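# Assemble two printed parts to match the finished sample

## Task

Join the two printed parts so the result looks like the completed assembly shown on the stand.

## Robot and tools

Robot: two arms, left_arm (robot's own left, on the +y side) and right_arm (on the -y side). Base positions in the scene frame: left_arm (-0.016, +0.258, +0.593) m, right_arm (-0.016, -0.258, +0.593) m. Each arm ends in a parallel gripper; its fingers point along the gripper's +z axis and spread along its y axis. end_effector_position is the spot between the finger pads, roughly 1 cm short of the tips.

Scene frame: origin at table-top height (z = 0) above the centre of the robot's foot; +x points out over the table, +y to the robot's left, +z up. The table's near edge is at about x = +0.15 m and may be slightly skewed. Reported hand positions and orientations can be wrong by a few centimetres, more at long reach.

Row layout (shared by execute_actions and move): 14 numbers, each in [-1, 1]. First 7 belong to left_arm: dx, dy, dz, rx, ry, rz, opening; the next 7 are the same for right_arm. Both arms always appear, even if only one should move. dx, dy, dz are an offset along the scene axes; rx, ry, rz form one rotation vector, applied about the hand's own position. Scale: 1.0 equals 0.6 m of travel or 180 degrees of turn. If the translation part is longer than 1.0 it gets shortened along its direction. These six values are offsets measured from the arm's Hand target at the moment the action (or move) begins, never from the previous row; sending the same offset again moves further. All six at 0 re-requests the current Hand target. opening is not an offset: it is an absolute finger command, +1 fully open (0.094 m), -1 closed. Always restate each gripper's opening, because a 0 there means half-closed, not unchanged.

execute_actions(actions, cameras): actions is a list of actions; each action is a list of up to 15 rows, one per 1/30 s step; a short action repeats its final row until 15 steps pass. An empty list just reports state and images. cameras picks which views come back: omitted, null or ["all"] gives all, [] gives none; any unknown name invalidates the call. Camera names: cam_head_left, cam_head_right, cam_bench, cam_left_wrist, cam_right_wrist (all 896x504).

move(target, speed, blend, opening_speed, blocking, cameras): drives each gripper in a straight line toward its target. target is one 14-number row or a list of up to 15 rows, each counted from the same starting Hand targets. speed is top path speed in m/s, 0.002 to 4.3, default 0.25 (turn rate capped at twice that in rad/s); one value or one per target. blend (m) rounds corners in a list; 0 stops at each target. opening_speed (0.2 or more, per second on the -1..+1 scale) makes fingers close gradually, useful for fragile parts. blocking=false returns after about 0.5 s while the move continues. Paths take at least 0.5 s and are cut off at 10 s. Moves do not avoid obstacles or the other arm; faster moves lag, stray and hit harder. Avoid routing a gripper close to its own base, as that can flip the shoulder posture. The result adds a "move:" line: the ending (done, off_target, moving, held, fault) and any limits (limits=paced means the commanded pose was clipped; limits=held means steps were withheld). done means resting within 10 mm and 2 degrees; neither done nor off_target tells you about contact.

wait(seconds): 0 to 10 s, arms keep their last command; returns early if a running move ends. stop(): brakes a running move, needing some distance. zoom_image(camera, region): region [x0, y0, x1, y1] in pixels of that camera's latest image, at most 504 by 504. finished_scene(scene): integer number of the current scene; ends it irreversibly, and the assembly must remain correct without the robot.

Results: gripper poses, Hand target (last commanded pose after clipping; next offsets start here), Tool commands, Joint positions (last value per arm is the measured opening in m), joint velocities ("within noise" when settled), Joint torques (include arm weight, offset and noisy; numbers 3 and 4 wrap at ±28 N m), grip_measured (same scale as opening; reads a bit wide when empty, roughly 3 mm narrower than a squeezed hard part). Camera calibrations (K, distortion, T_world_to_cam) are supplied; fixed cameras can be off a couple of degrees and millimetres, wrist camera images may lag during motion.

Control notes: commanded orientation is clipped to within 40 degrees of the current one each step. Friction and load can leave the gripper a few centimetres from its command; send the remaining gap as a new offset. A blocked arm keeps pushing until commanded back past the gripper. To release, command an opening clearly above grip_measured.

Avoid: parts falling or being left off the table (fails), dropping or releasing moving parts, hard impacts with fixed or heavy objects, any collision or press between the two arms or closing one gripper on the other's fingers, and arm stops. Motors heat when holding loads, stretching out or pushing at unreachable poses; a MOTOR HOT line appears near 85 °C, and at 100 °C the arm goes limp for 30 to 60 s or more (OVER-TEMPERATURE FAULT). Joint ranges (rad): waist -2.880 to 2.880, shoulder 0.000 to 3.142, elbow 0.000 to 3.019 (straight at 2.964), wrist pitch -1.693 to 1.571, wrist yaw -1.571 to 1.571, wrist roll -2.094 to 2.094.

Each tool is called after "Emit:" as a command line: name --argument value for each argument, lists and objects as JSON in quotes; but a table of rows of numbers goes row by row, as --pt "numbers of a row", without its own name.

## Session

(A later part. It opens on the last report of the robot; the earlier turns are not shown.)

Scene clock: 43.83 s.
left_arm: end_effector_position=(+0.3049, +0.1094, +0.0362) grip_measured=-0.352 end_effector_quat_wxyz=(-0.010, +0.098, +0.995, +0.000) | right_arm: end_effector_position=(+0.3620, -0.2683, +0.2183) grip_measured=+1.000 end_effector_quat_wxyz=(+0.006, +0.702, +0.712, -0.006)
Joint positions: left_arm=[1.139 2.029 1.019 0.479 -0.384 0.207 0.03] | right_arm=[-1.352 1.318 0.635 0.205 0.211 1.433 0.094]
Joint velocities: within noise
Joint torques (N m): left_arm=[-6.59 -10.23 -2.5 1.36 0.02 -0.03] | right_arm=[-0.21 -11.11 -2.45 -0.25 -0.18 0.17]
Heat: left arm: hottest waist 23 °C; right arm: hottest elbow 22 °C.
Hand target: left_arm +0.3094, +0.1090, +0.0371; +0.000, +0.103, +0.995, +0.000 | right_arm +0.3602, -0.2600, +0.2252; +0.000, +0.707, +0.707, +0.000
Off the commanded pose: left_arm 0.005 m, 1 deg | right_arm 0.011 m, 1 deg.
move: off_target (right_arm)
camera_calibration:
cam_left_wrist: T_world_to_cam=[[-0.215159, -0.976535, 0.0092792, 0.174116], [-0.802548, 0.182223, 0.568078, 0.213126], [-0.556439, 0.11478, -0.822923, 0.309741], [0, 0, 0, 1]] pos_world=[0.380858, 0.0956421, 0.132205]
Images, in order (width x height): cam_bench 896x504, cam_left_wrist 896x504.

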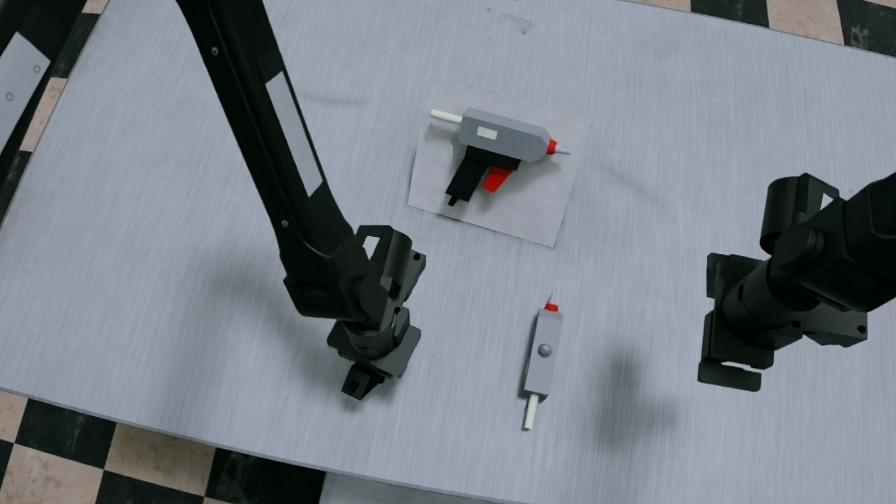

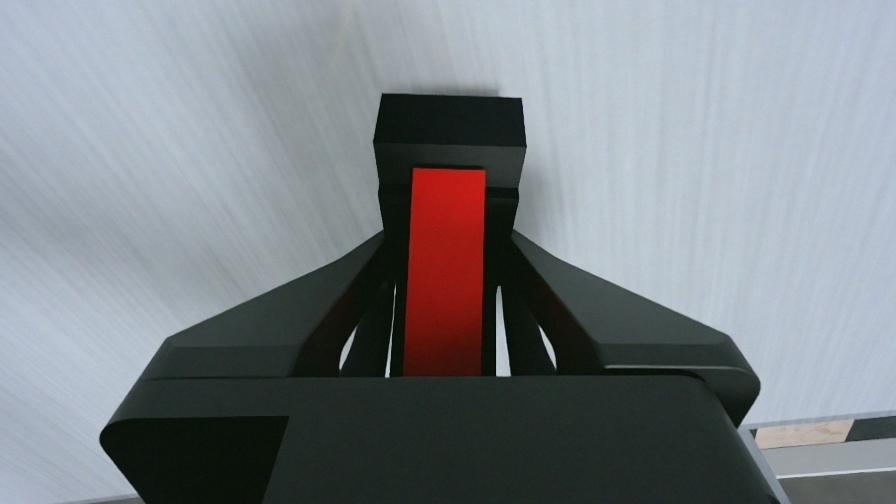

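Emit:
zoom_image --camera "cam_left_wrist" --region '[300, 60, 600, 400]'

Emit:
zoom_image --camera "cam_bench" --region '[300, 300, 460, 420]'

Emit:
wait --seconds 0

Scaled by 1.482 from the camera's 896x504 image, which has a finer 1280x720 frame.

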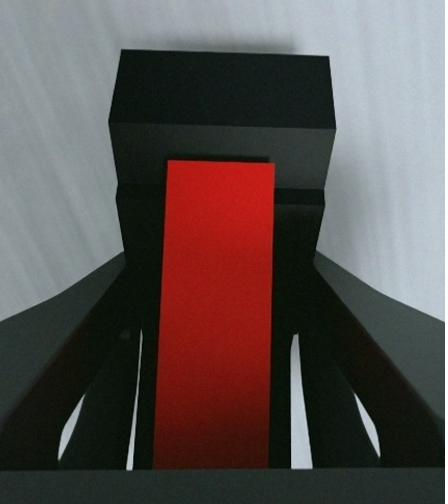

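Scaled by 3.150 from the camera's 896x504 image, which has a finer 1280x720 frame.

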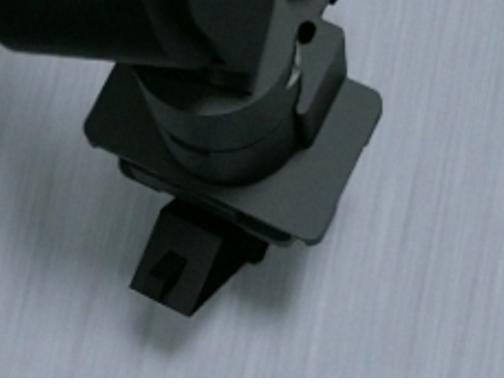

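Scene clock: 44.37 s.
left_arm: end_effector_position=(+0.3049, +0.1094, +0.0362) grip_measured=-0.352 end_effector_quat_wxyz=(-0.010, +0.098, +0.995, +0.000) | right_arm: end_effector_position=(+0.3620, -0.2683, +0.2183) grip_measured=+1.000 end_effector_quat_wxyz=(+0.006, +0.702, +0.712, -0.006)
Joint positions: left_arm=[1.139 2.029 1.019 0.479 -0.384 0.207 0.03] | right_arm=[-1.352 1.318 0.635 0.205 0.211 1.433 0.094]
Joint velocities: within noise
Joint torques (N m): left_arm=[-6.59 -9.64 -2.56 1.25 0.04 0] | right_arm=[-0.21 -11.16 -2.44 -0.25 -0.17 0.18]
Heat: left arm: hottest waist 23 °C; right arm: hottest elbow 22 °C.
Hand target: left_arm +0.3094, +0.1090, +0.0371; +0.000, +0.103, +0.995, +0.000 | right_arm +0.3602, -0.2600, +0.2252; +0.000, +0.707, +0.707, +0.000
Tool commands: left_gripper/opening=-0.75 right_gripper/opening=+1.0
Off the commanded pose: left_arm 0.005 m, 1 deg | right_arm 0.011 m, 1 deg.
camera_calibration:
cam_left_wrist: T_world_to_cam=[[-0.215159, -0.976535, 0.0092792, 0.174116], [-0.802548, 0.182223, 0.568078, 0.213126], [-0.556439, 0.11478, -0.822923, 0.309741], [0, 0, 0, 1]] pos_world=[0.380858, 0.0956421, 0.132205]
cam_right_wrist: T_world_to_cam=[[-0.999958, -0.00911788, 0.000896406, 0.358745], [-0.00702473, 0.825837, 0.563865, 0.105691], [-0.00588154, 0.563835, -0.825867, 0.461511], [0, 0, 0, 1]] pos_world=[0.362187, -0.344229, 0.321229]

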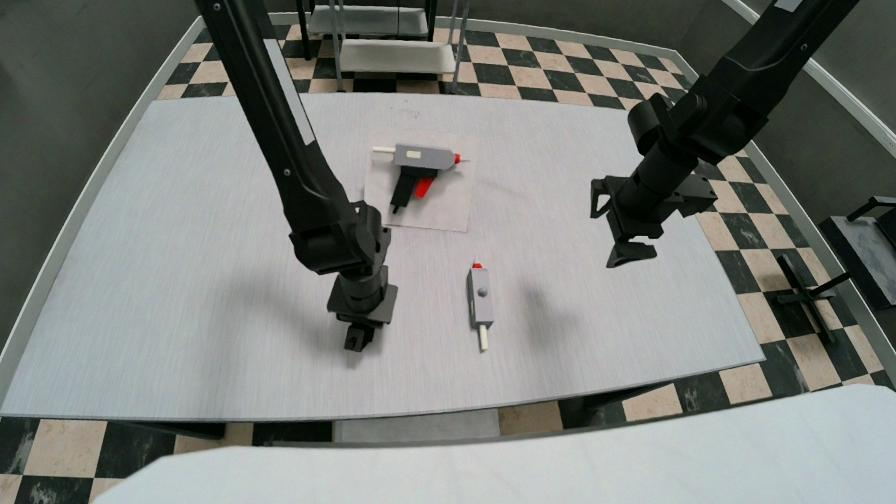

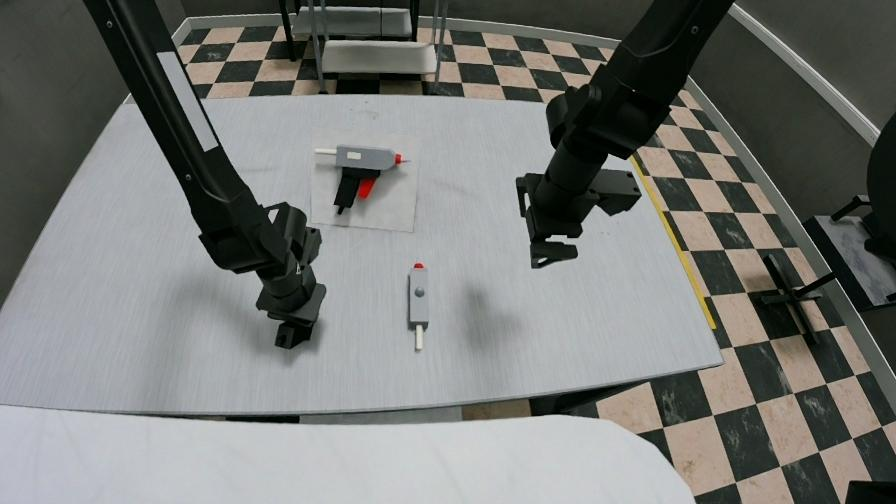

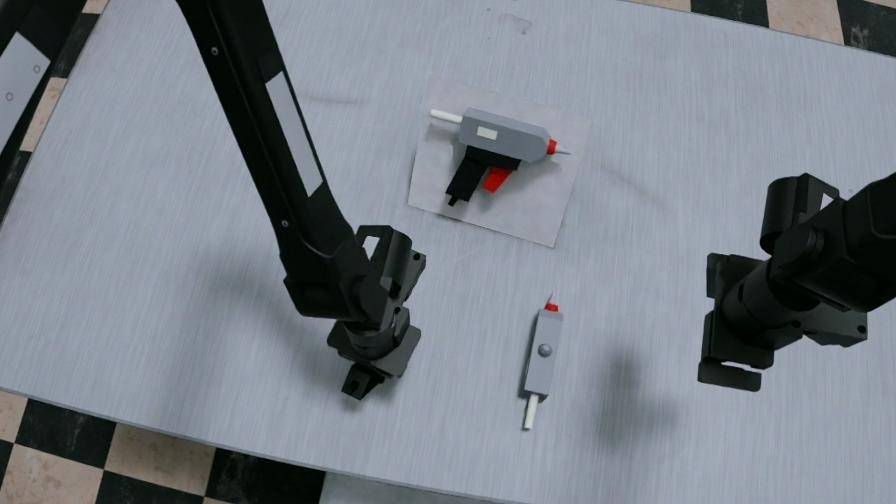

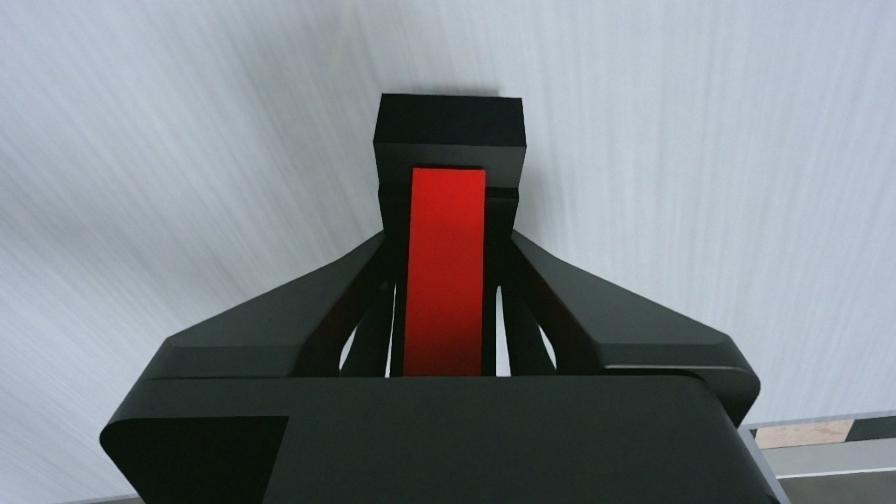

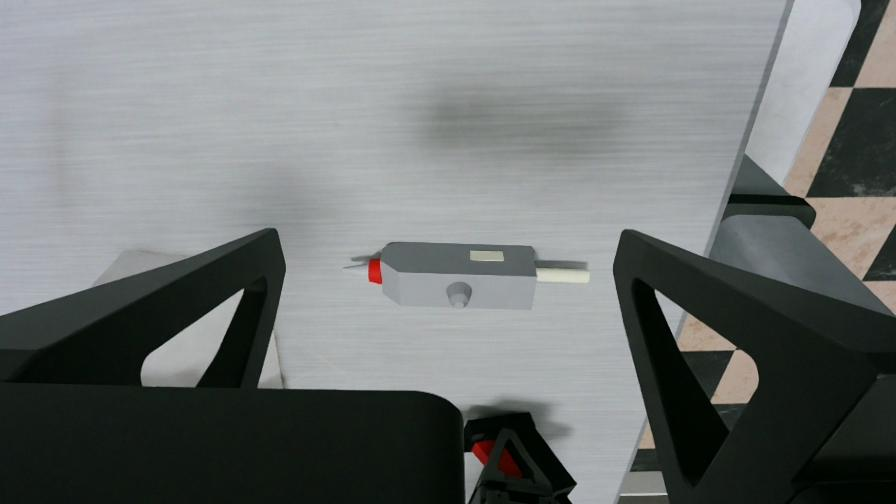

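Emit:
zoom_image --camera "cam_right_wrist" --region '[440, 384, 600, 504]'

Emit:
zoom_image --camera "cam_head_right" --region '[230, 260, 350, 360]'

Emit:
zoom_image --camera "cam_head_left" --region '[300, 270, 420, 370]'

Scaled by 3.150 from the camera's 896x504 image, which has a finer 1280x720 frame.

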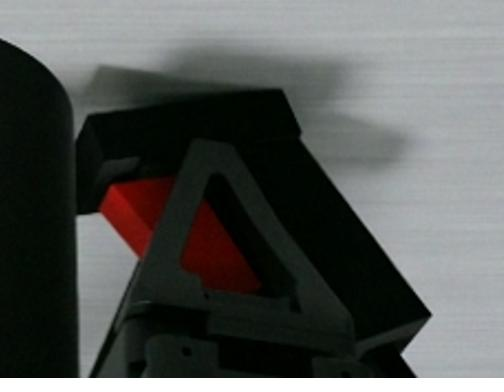

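Scaled by 4.200 from the camera's 896x504 image, which has a finer 1280x720 frame.

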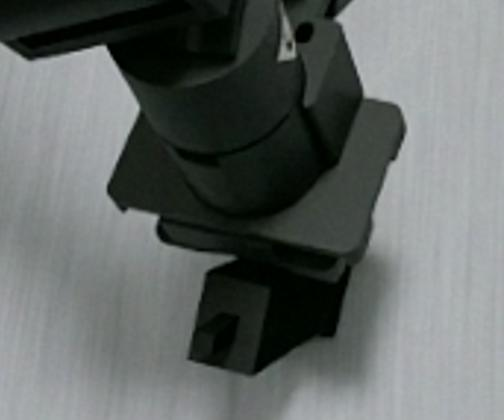

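Scaled by 4.200 from the camera's 896x504 image, which has a finer 1280x720 frame.

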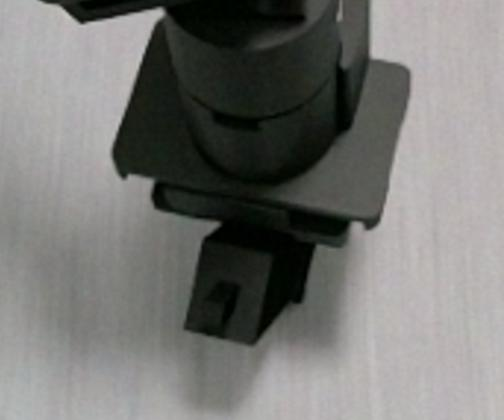

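Emit:
zoom_image --camera "cam_bench" --region '[425, 95, 585, 215]'

Emit:
zoom_image --camera "cam_right_wrist" --region '[340, 230, 600, 320]'

Emit:
zoom_image --camera "cam_bench" --region '[505, 285, 585, 435]'

Emit:
zoom_image --camera "cam_head_left" --region '[360, 130, 480, 220]'

Emit:
zoom_image --camera "cam_head_right" --region '[305, 130, 425, 220]'

Scaled by 3.150 from the camera's 896x504 image, which has a finer 1280x720 frame.

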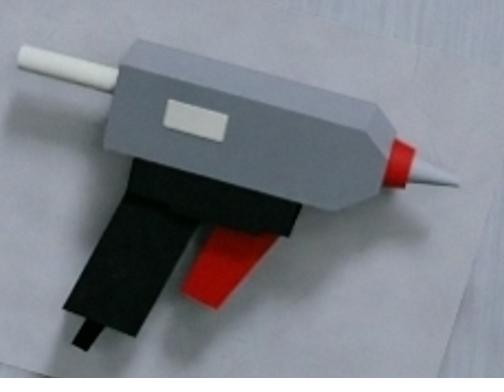

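Scaled by 1.938 from the camera's 896x504 image, which has a finer 1280x720 frame.

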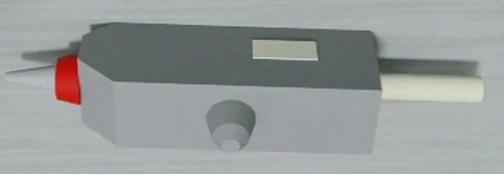

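Scaled by 3.360 from the camera's 896x504 image, which has a finer 1280x720 frame.

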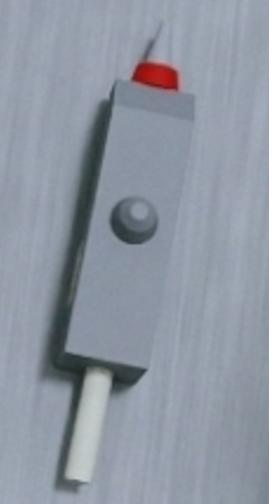

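Scaled by 4.200 from the camera's 896x504 image, which has a finer 1280x720 frame.

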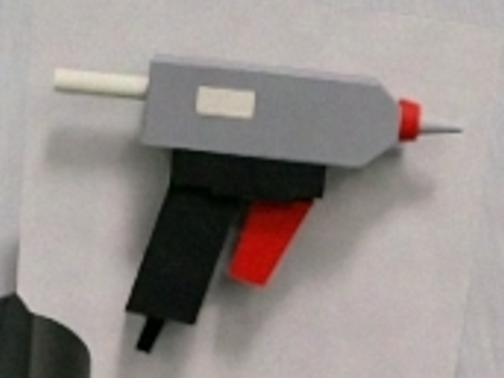

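Scaled by 4.200 from the camera's 896x504 image, which has a finer 1280x720 frame.

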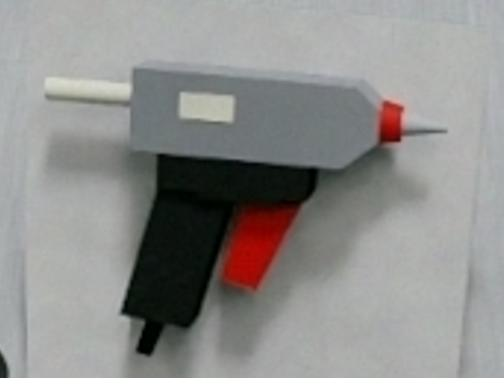

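Emit:
move --pt "0.0 -0.03 0.13 0 0.02 0 -0.75 0 0 0 0 0 0 1.0" --pt "0.0643 -0.3612 0.16 0.01137 0.1106 0.0643 -0.75 0 0 0 0 0 0 1.0" --speed 0.2 --blend '[0.03, 0]'

Scene clock: 68.40 s.
left_arm: end_effector_position=(+0.3450, -0.0990, +0.1252) grip_measured=-0.352 end_effector_quat_wxyz=(-0.170, +0.005, +0.985, +0.007) | right_arm: end_effector_position=(+0.3620, -0.2683, +0.2183) grip_measured=+1.000 end_effector_quat_wxyz=(+0.006, +0.702, +0.712, -0.006)
Joint positions: left_arm=[0.758 2.054 1.456 -0.449 -0.601 -0.464 0.03] | right_arm=[-1.352 1.318 0.635 0.205 0.211 1.433 0.094]
Joint velocities: within noise
Joint torques (N m): left_arm=[-15.21 -11.52 0.55 -0.7 0.07 -0.23] | right_arm=[-0.21 -11.16 -2.45 -0.24 -0.17 0.18]
Heat: left arm: hottest waist 23 °C; right arm: hottest elbow 22 °C.
Hand target: left_arm +0.3480, -0.1077, +0.1331; -0.174, +0.001, +0.985, +0.000 | right_arm +0.3602, -0.2600, +0.2252; +0.000, +0.707, +0.707, +0.000
Off the commanded pose: left_arm 0.012 m, 1 deg | right_arm 0.011 m, 1 deg.
move: off_target (left_arm, right_arm)
camera_calibration:
cam_left_wrist: T_world_to_cam=[[-0.0293054, -0.99957, 0.0012792, -0.0870258], [-0.601084, 0.0186451, 0.798968, 0.118049], [-0.798648, 0.0226452, -0.601372, 0.475973], [0, 0, 0, 1]] pos_world=[0.448542, -0.0999679, 0.192031]
cam_right_wrist: T_world_to_cam=[[-0.999958, -0.00911788, 0.000896406, 0.358745], [-0.00702473, 0.825837, 0.563865, 0.105691], [-0.00588154, 0.563835, -0.825867, 0.461511], [0, 0, 0, 1]] pos_world=[0.362187, -0.344229, 0.321229]

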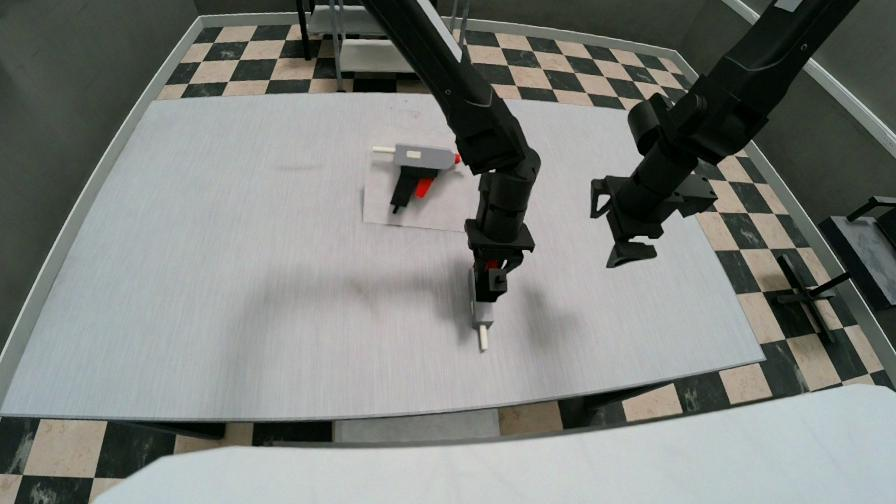

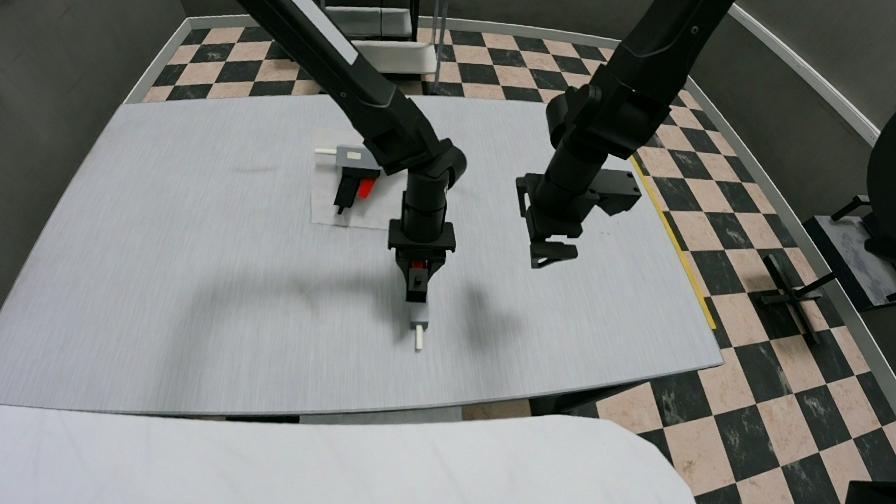

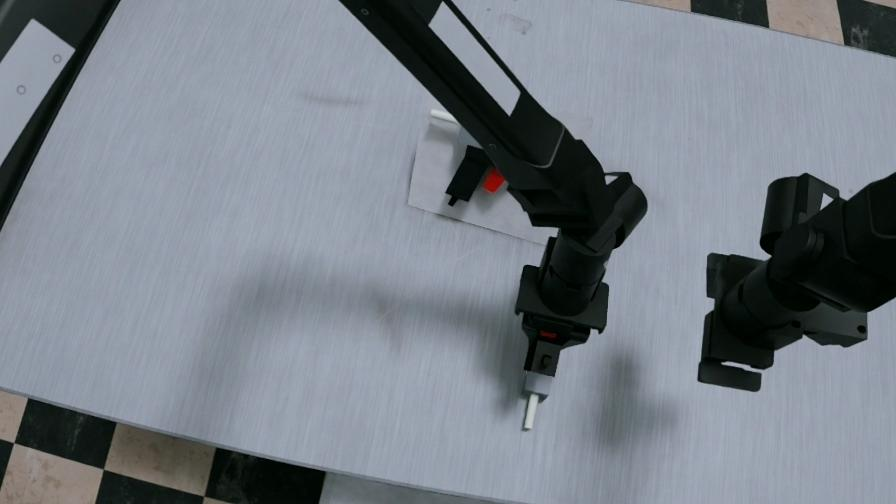

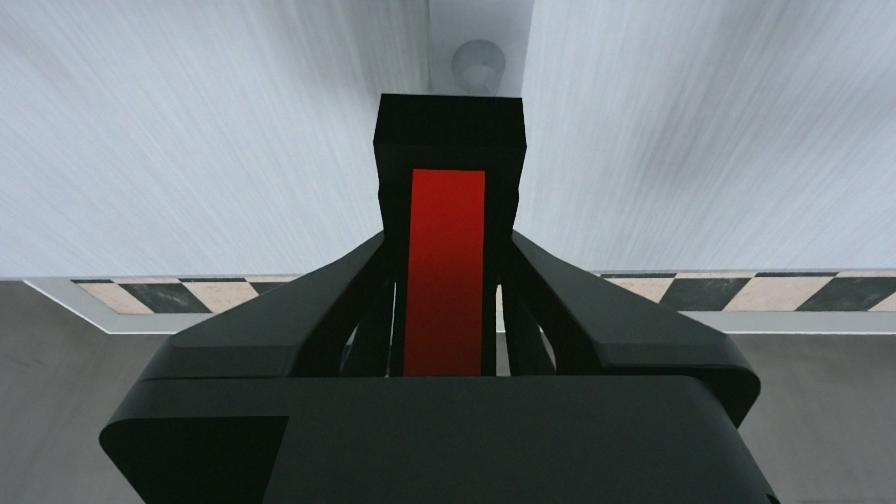

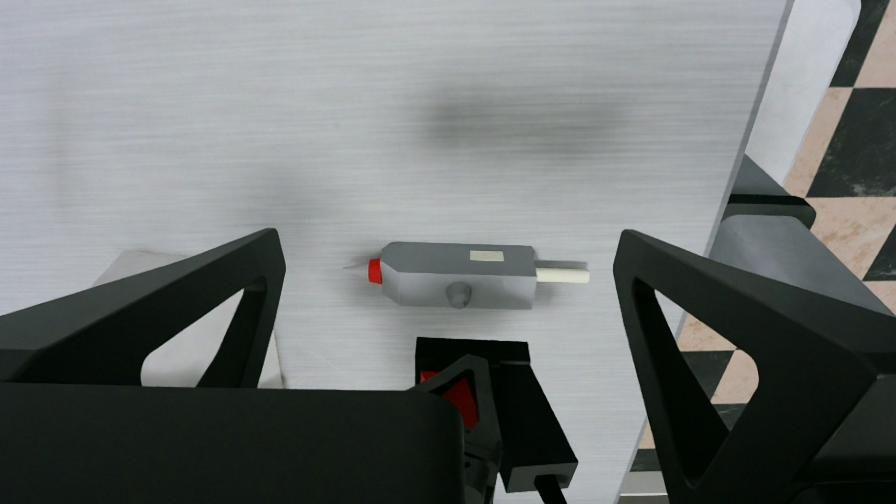

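Emit:
zoom_image --camera "cam_right_wrist" --region '[360, 220, 600, 400]'

Emit:
zoom_image --camera "cam_left_wrist" --region '[360, 0, 560, 200]'

Emit:
zoom_image --camera "cam_bench" --region '[480, 300, 620, 440]'

Emit:
zoom_image --camera "cam_head_right" --region '[370, 220, 470, 360]'

Emit:
zoom_image --camera "cam_head_left" --region '[440, 220, 540, 360]'

Scaled by 2.100 from the camera's 896x504 image, which has a finer 1280x720 frame.

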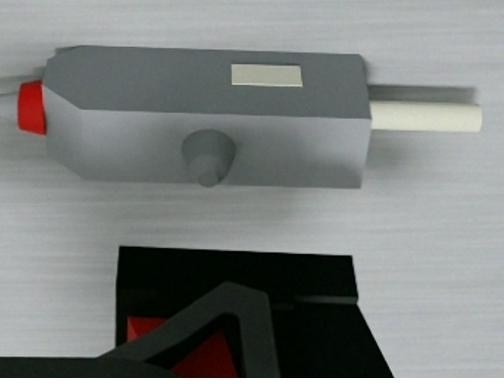

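Scaled by 2.520 from the camera's 896x504 image, which has a finer 1280x720 frame.

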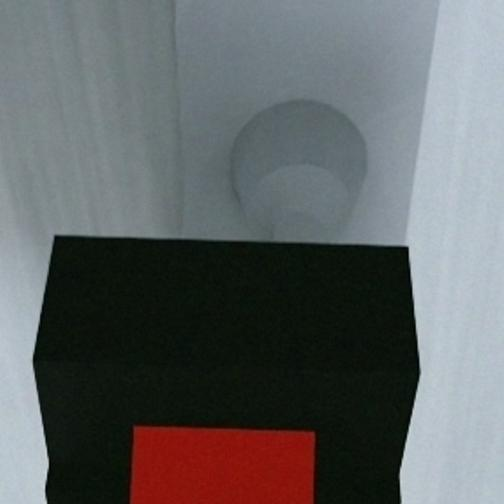

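Scaled by 3.600 from the camera's 896x504 image, which has a finer 1280x720 frame.

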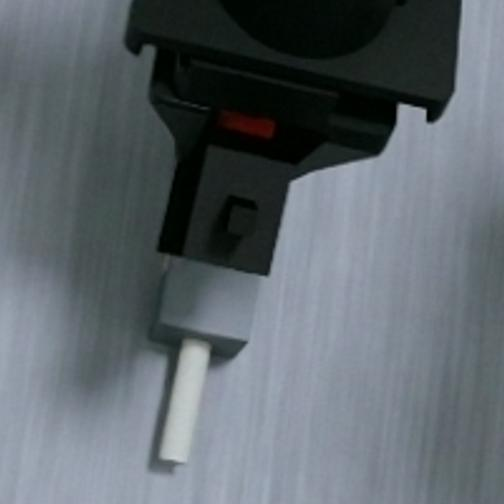

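Scaled by 3.600 from the camera's 896x504 image, which has a finer 1280x720 frame.

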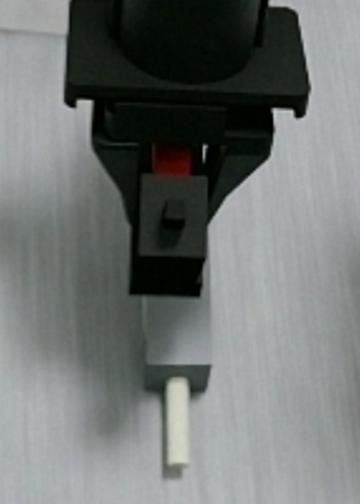

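Scaled by 3.600 from the camera's 896x504 image, which has a finer 1280x720 frame.

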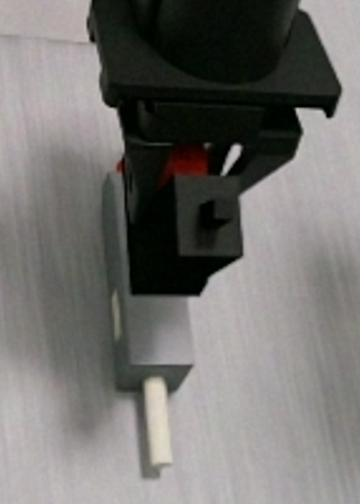

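Emit:
move --target '[0.0008, -0.0145, -0.055, 0, 0, 0.0094, -0.75, 0, 0, 0, 0, 0, 0, 1.0]' --speed 0.1 --cameras '["cam_bench", "cam_left_wrist", "cam_right_wrist"]'

Emit:
zoom_image --camera "cam_right_wrist" --region '[360, 220, 600, 400]'

Emit:
zoom_image --camera "cam_left_wrist" --region '[360, 0, 560, 200]'

Emit:
zoom_image --camera "cam_bench" --region '[480, 300, 620, 440]'

Scene clock: 73.33 s.
left_arm: end_effector_position=(+0.3411, -0.1110, +0.0949) grip_measured=-0.352 end_effector_quat_wxyz=(-0.174, -0.004, +0.985, +0.004) | right_arm: end_effector_position=(+0.3620, -0.2683, +0.2183) grip_measured=+1.000 end_effector_quat_wxyz=(+0.006, +0.702, +0.712, -0.006)
Joint positions: left_arm=[0.777 2.133 1.54 -0.449 -0.581 -0.464 0.03] | right_arm=[-1.352 1.318 0.635 0.205 0.211 1.433 0.094]
Joint velocities: within noise
Joint torques (N m): left_arm=[-14.51 -12.34 0.34 -0.09 0.14 -0.22] | right_arm=[-0.15 -11.11 -2.43 -0.27 -0.18 0.17]
Heat: left arm: hottest waist 23 °C; right arm: hottest elbow 22 °C.
Hand target: left_arm +0.3484, -0.1164, +0.1001; -0.174, -0.014, +0.985, -0.002 | right_arm +0.3602, -0.2600, +0.2252; +0.000, +0.707, +0.707, +0.000
Off the commanded pose: left_arm 0.011 m, 1 deg | right_arm 0.011 m, 1 deg.
move: off_target (left_arm, right_arm)
camera_calibration:
cam_left_wrist: T_world_to_cam=[[-0.011835, -0.999926, 0.00289394, -0.105186], [-0.594041, 0.00935897, 0.80438, 0.136279], [-0.804348, 0.00780068, -0.594108, 0.454394], [0, 0, 0, 1]] pos_world=[0.445201, -0.109998, 0.160643]
cam_right_wrist: T_world_to_cam=[[-0.999958, -0.00911788, 0.000896406, 0.358745], [-0.00702473, 0.825837, 0.563865, 0.105691], [-0.00588154, 0.563835, -0.825867, 0.461511], [0, 0, 0, 1]] pos_world=[0.362187, -0.344229, 0.321229]
Images, in order (width x height): cam_bench 896x504, cam_left_wrist 896x504, cam_right_wrist 896x504.

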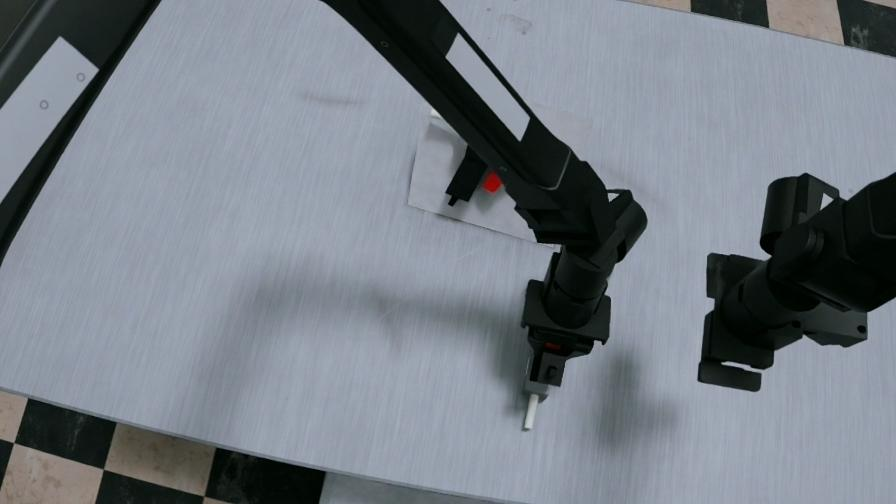

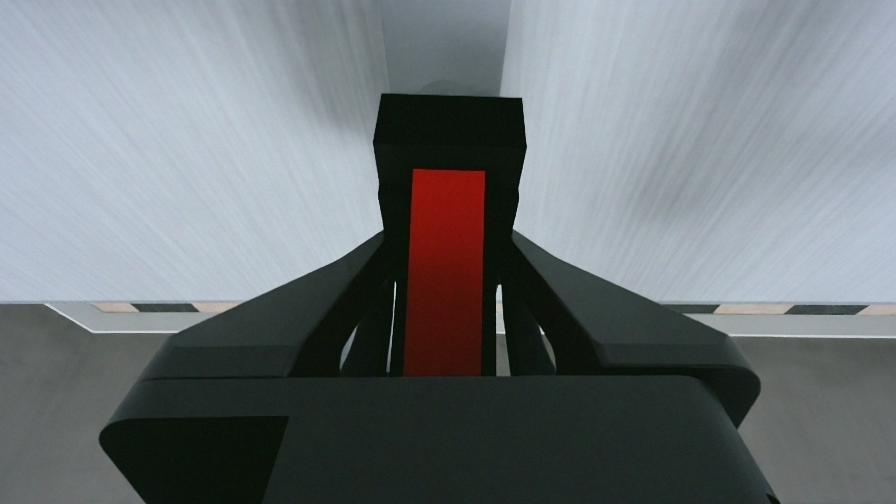

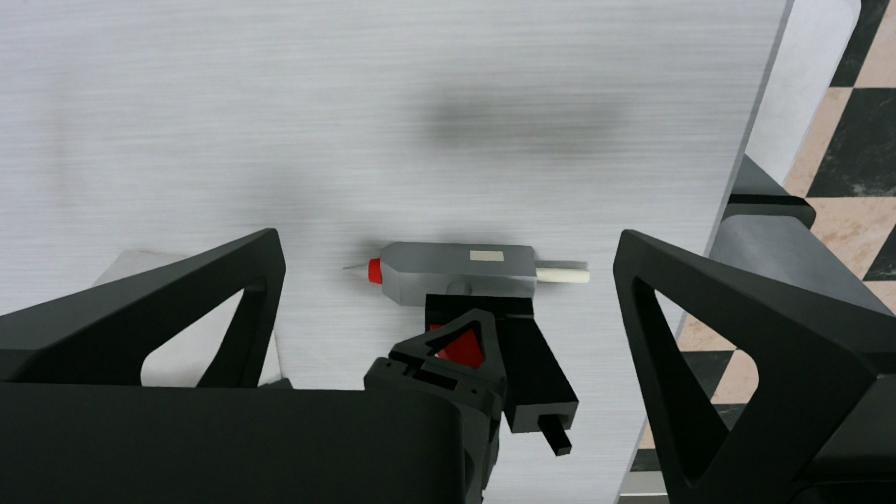

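Scaled by 2.100 from the camera's 896x504 image, which has a finer 1280x720 frame.

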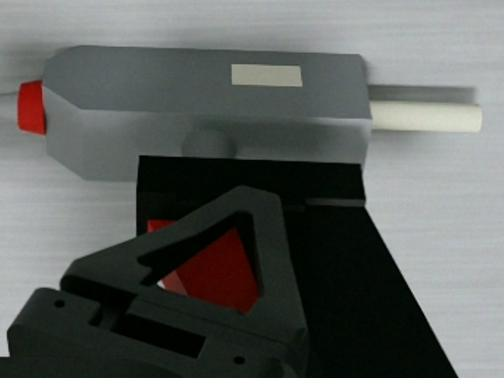

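Scaled by 2.520 from the camera's 896x504 image, which has a finer 1280x720 frame.

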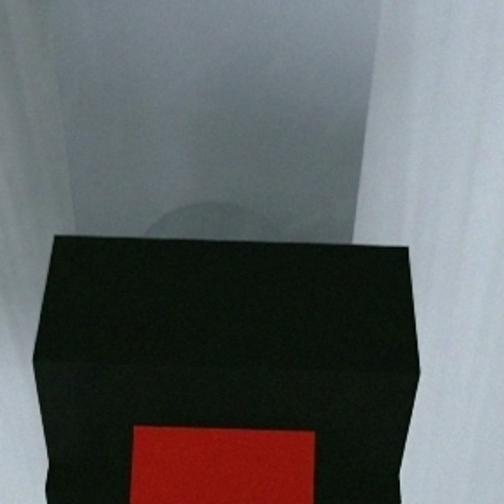

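Scaled by 3.600 from the camera's 896x504 image, which has a finer 1280x720 frame.

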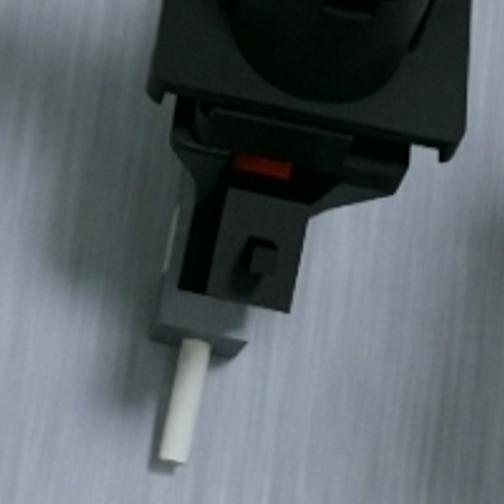

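Emit:
move --target '[0.0083, 0.0037, 0, 0, 0, 0, -0.75, 0, 0, 0, 0, 0, 0, 1.0]' --speed 0.05 --cameras '["cam_bench", "cam_left_wrist", "cam_right_wrist"]'

Emit:
zoom_image --camera "cam_right_wrist" --region '[360, 220, 600, 400]'

Emit:
zoom_image --camera "cam_left_wrist" --region '[360, 0, 560, 200]'

Scene clock: 81.60 s.
left_arm: end_effector_position=(+0.3410, -0.1112, +0.0949) grip_measured=-0.352 end_effector_quat_wxyz=(-0.175, -0.004, +0.985, +0.004) | right_arm: end_effector_position=(+0.3620, -0.2683, +0.2183) grip_measured=+1.000 end_effector_quat_wxyz=(+0.006, +0.702, +0.712, -0.006)
Joint positions: left_arm=[0.777 2.133 1.54 -0.449 -0.579 -0.464 0.03] | right_arm=[-1.352 1.318 0.635 0.205 0.211 1.433 0.094]
Joint velocities: within noise
Joint torques (N m): left_arm=[-14.45 -12.28 0.47 -0.49 0.1 -0.16] | right_arm=[-0.21 -11.16 -2.43 -0.25 -0.17 0.18]
Heat: left arm: hottest waist 24 °C; right arm: hottest elbow 22 °C.
Hand target: left_arm +0.3534, -0.1142, +0.1001; -0.174, -0.014, +0.985, -0.002 | right_arm +0.3602, -0.2600, +0.2252; +0.000, +0.707, +0.707, +0.000
Off the commanded pose: left_arm 0.014 m, 1 deg | right_arm 0.011 m, 1 deg.
move: off_target (left_arm, right_arm)
camera_calibration:
cam_left_wrist: T_world_to_cam=[[-0.0112887, -0.999927, 0.00423746, -0.105748], [-0.593464, 0.0101105, 0.804797, 0.136039], [-0.804781, 0.00657031, -0.593535, 0.454358], [0, 0, 0, 1]] pos_world=[0.445199, -0.110101, 0.160642]
cam_right_wrist: T_world_to_cam=[[-0.999958, -0.00911788, 0.000896406, 0.358745], [-0.00702473, 0.825837, 0.563865, 0.105691], [-0.00588154, 0.563835, -0.825867, 0.461511], [0, 0, 0, 1]] pos_world=[0.362187, -0.344229, 0.321229]
Images, in order (width x height): cam_bench 896x504, cam_left_wrist 896x504, cam_right_wrist 896x504.

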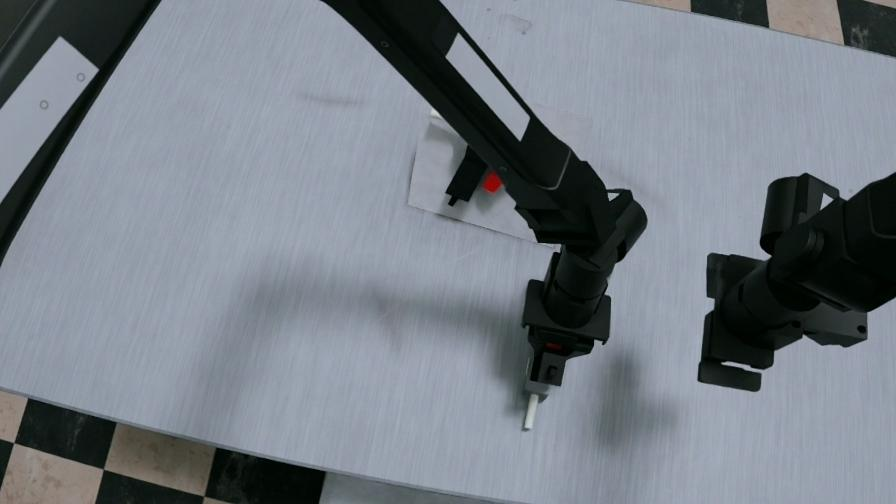

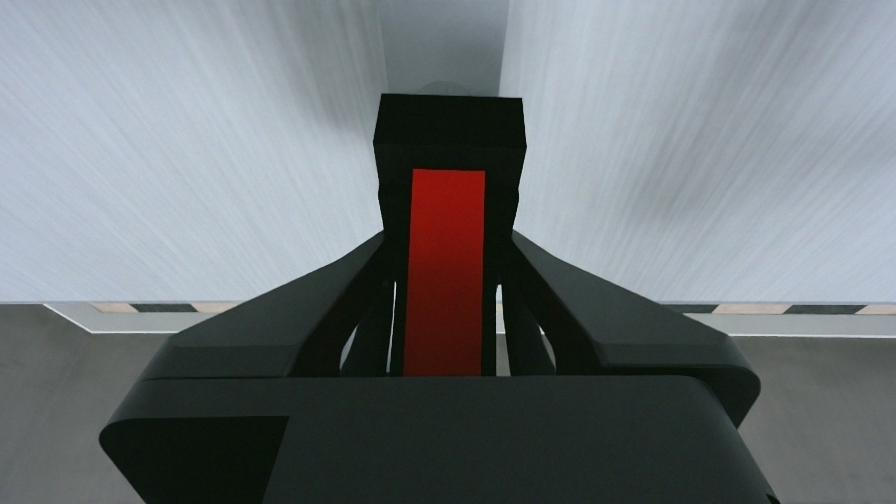

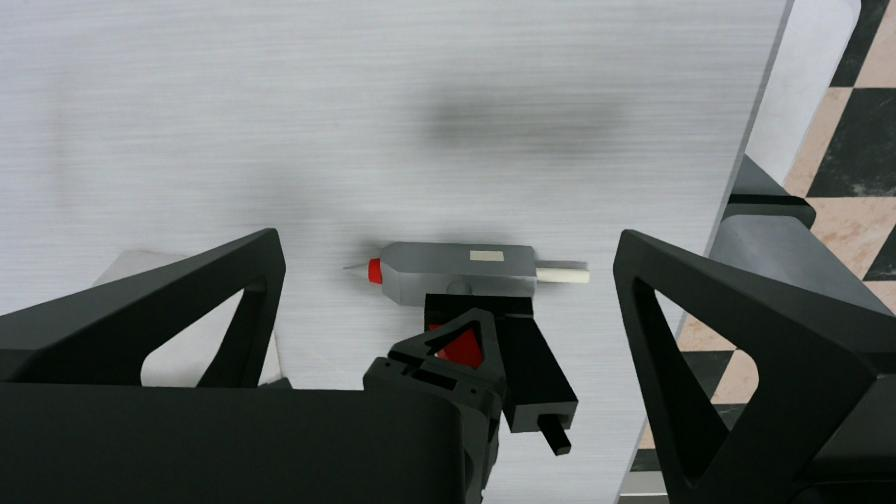

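Scaled by 2.100 from the camera's 896x504 image, which has a finer 1280x720 frame.

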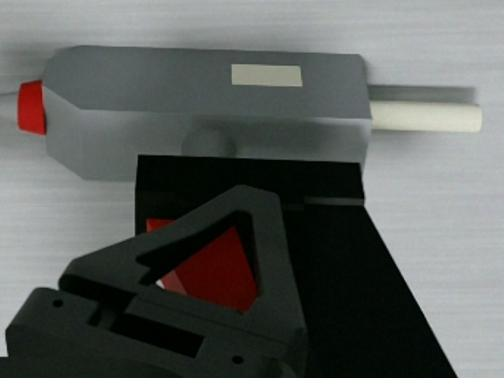

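Scaled by 2.520 from the camera's 896x504 image, which has a finer 1280x720 frame.

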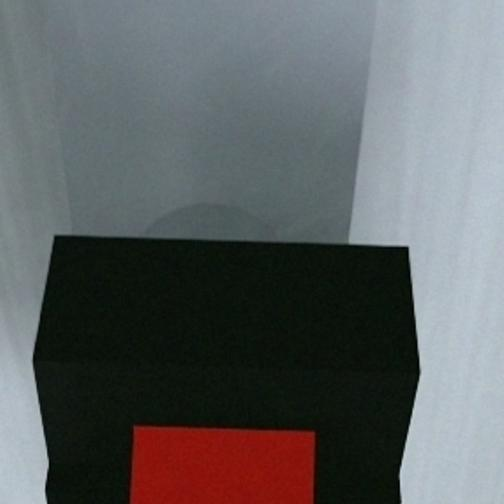

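Emit:
move --target '[0.002, 0.0, -0.02, 0, 0, 0, -0.75, 0, 0, 0, 0, 0, 0, 1.0]' --speed 0.08 --cameras '["cam_bench", "cam_left_wrist", "cam_right_wrist"]'

Emit:
zoom_image --camera "cam_right_wrist" --region '[360, 220, 600, 400]'

Emit:
zoom_image --camera "cam_left_wrist" --region '[360, 0, 560, 200]'

Scene clock: 84.07 s.
left_arm: end_effector_position=(+0.3506, -0.1089, +0.0844) grip_measured=-0.352 end_effector_quat_wxyz=(-0.171, -0.014, +0.985, +0.004) | right_arm: end_effector_position=(+0.3620, -0.2683, +0.2183) grip_measured=+1.000 end_effector_quat_wxyz=(+0.006, +0.702, +0.712, -0.006)
Joint positions: left_arm=[0.792 2.146 1.571 -0.449 -0.572 -0.464 0.03] | right_arm=[-1.352 1.318 0.635 0.205 0.211 1.433 0.094]
Joint velocities: within noise
Joint torques (N m): left_arm=[-14.62 -12.16 0.47 -0.47 0.14 -0.07] | right_arm=[-0.26 -11.05 -2.45 -0.24 -0.17 0.18]
Heat: left arm: hottest waist 24 °C; right arm: hottest elbow 22 °C.
Hand target: left_arm +0.3546, -0.1142, +0.0881; -0.174, -0.014, +0.985, -0.002 | right_arm +0.3602, -0.2600, +0.2252; +0.000, +0.707, +0.707, +0.000
Off the commanded pose: left_arm 0.008 m, 1 deg | right_arm 0.011 m, 1 deg.
move: off_target (right_arm)
camera_calibration:
cam_left_wrist: T_world_to_cam=[[0.00960248, -0.999954, 0.00023729, -0.110321], [-0.599656, -0.00556856, 0.800238, 0.15104], [-0.8002, -0.00782657, -0.599682, 0.453202], [0, 0, 0, 1]] pos_world=[0.454284, -0.105928, 0.150935]
cam_right_wrist: T_world_to_cam=[[-0.999958, -0.00911788, 0.000896406, 0.358745], [-0.00702473, 0.825837, 0.563865, 0.105691], [-0.00588154, 0.563835, -0.825867, 0.461511], [0, 0, 0, 1]] pos_world=[0.362187, -0.344229, 0.321229]
Images, in order (width x height): cam_bench 896x504, cam_left_wrist 896x504, cam_right_wrist 896x504.

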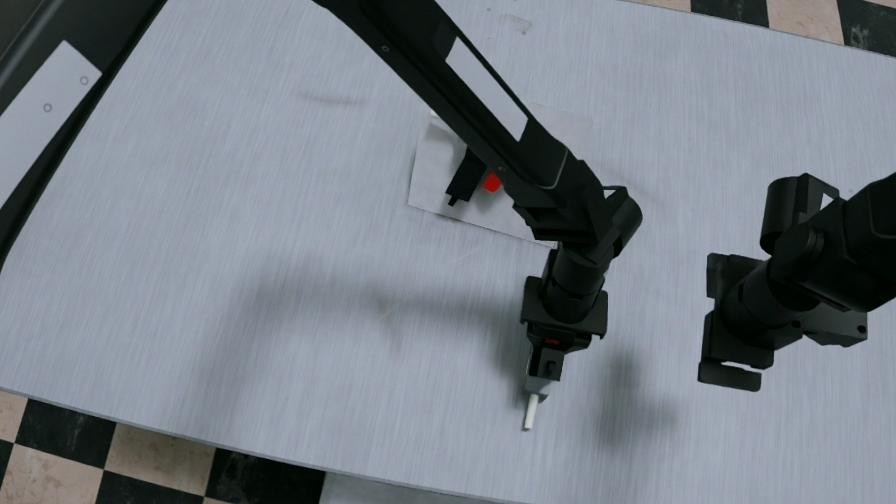

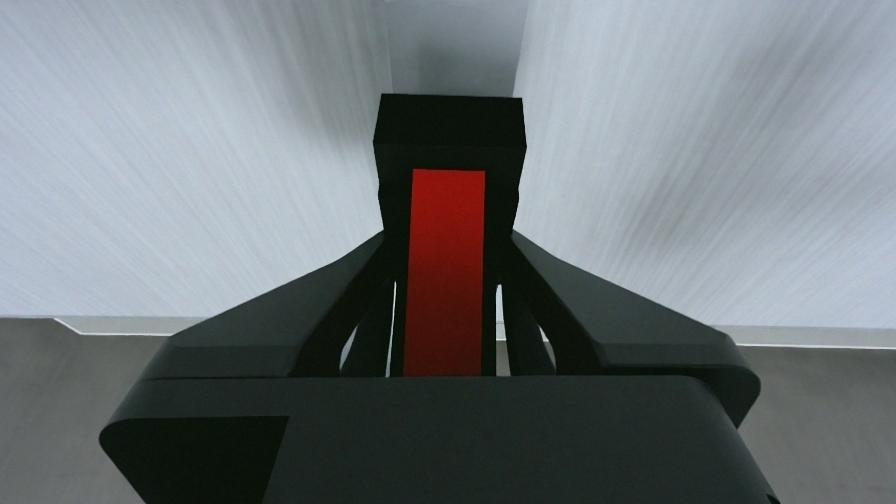

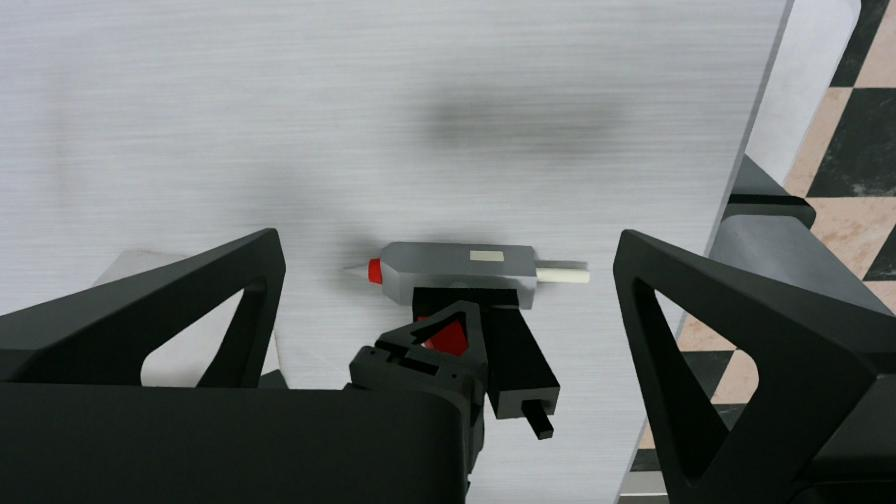

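Scaled by 2.100 from the camera's 896x504 image, which has a finer 1280x720 frame.

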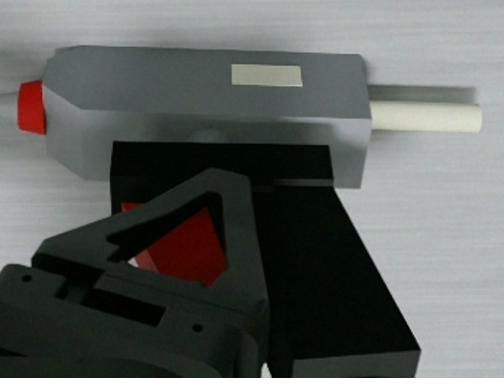

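Scaled by 2.520 from the camera's 896x504 image, which has a finer 1280x720 frame.

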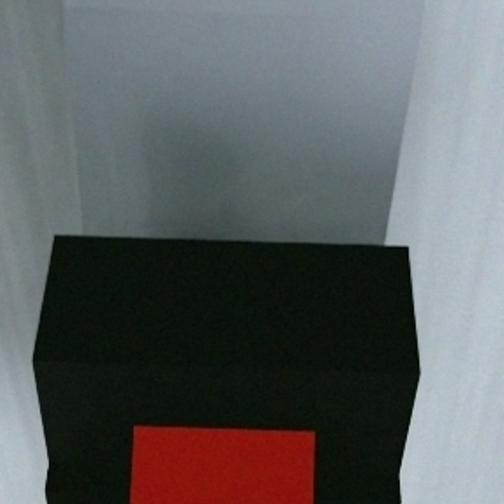

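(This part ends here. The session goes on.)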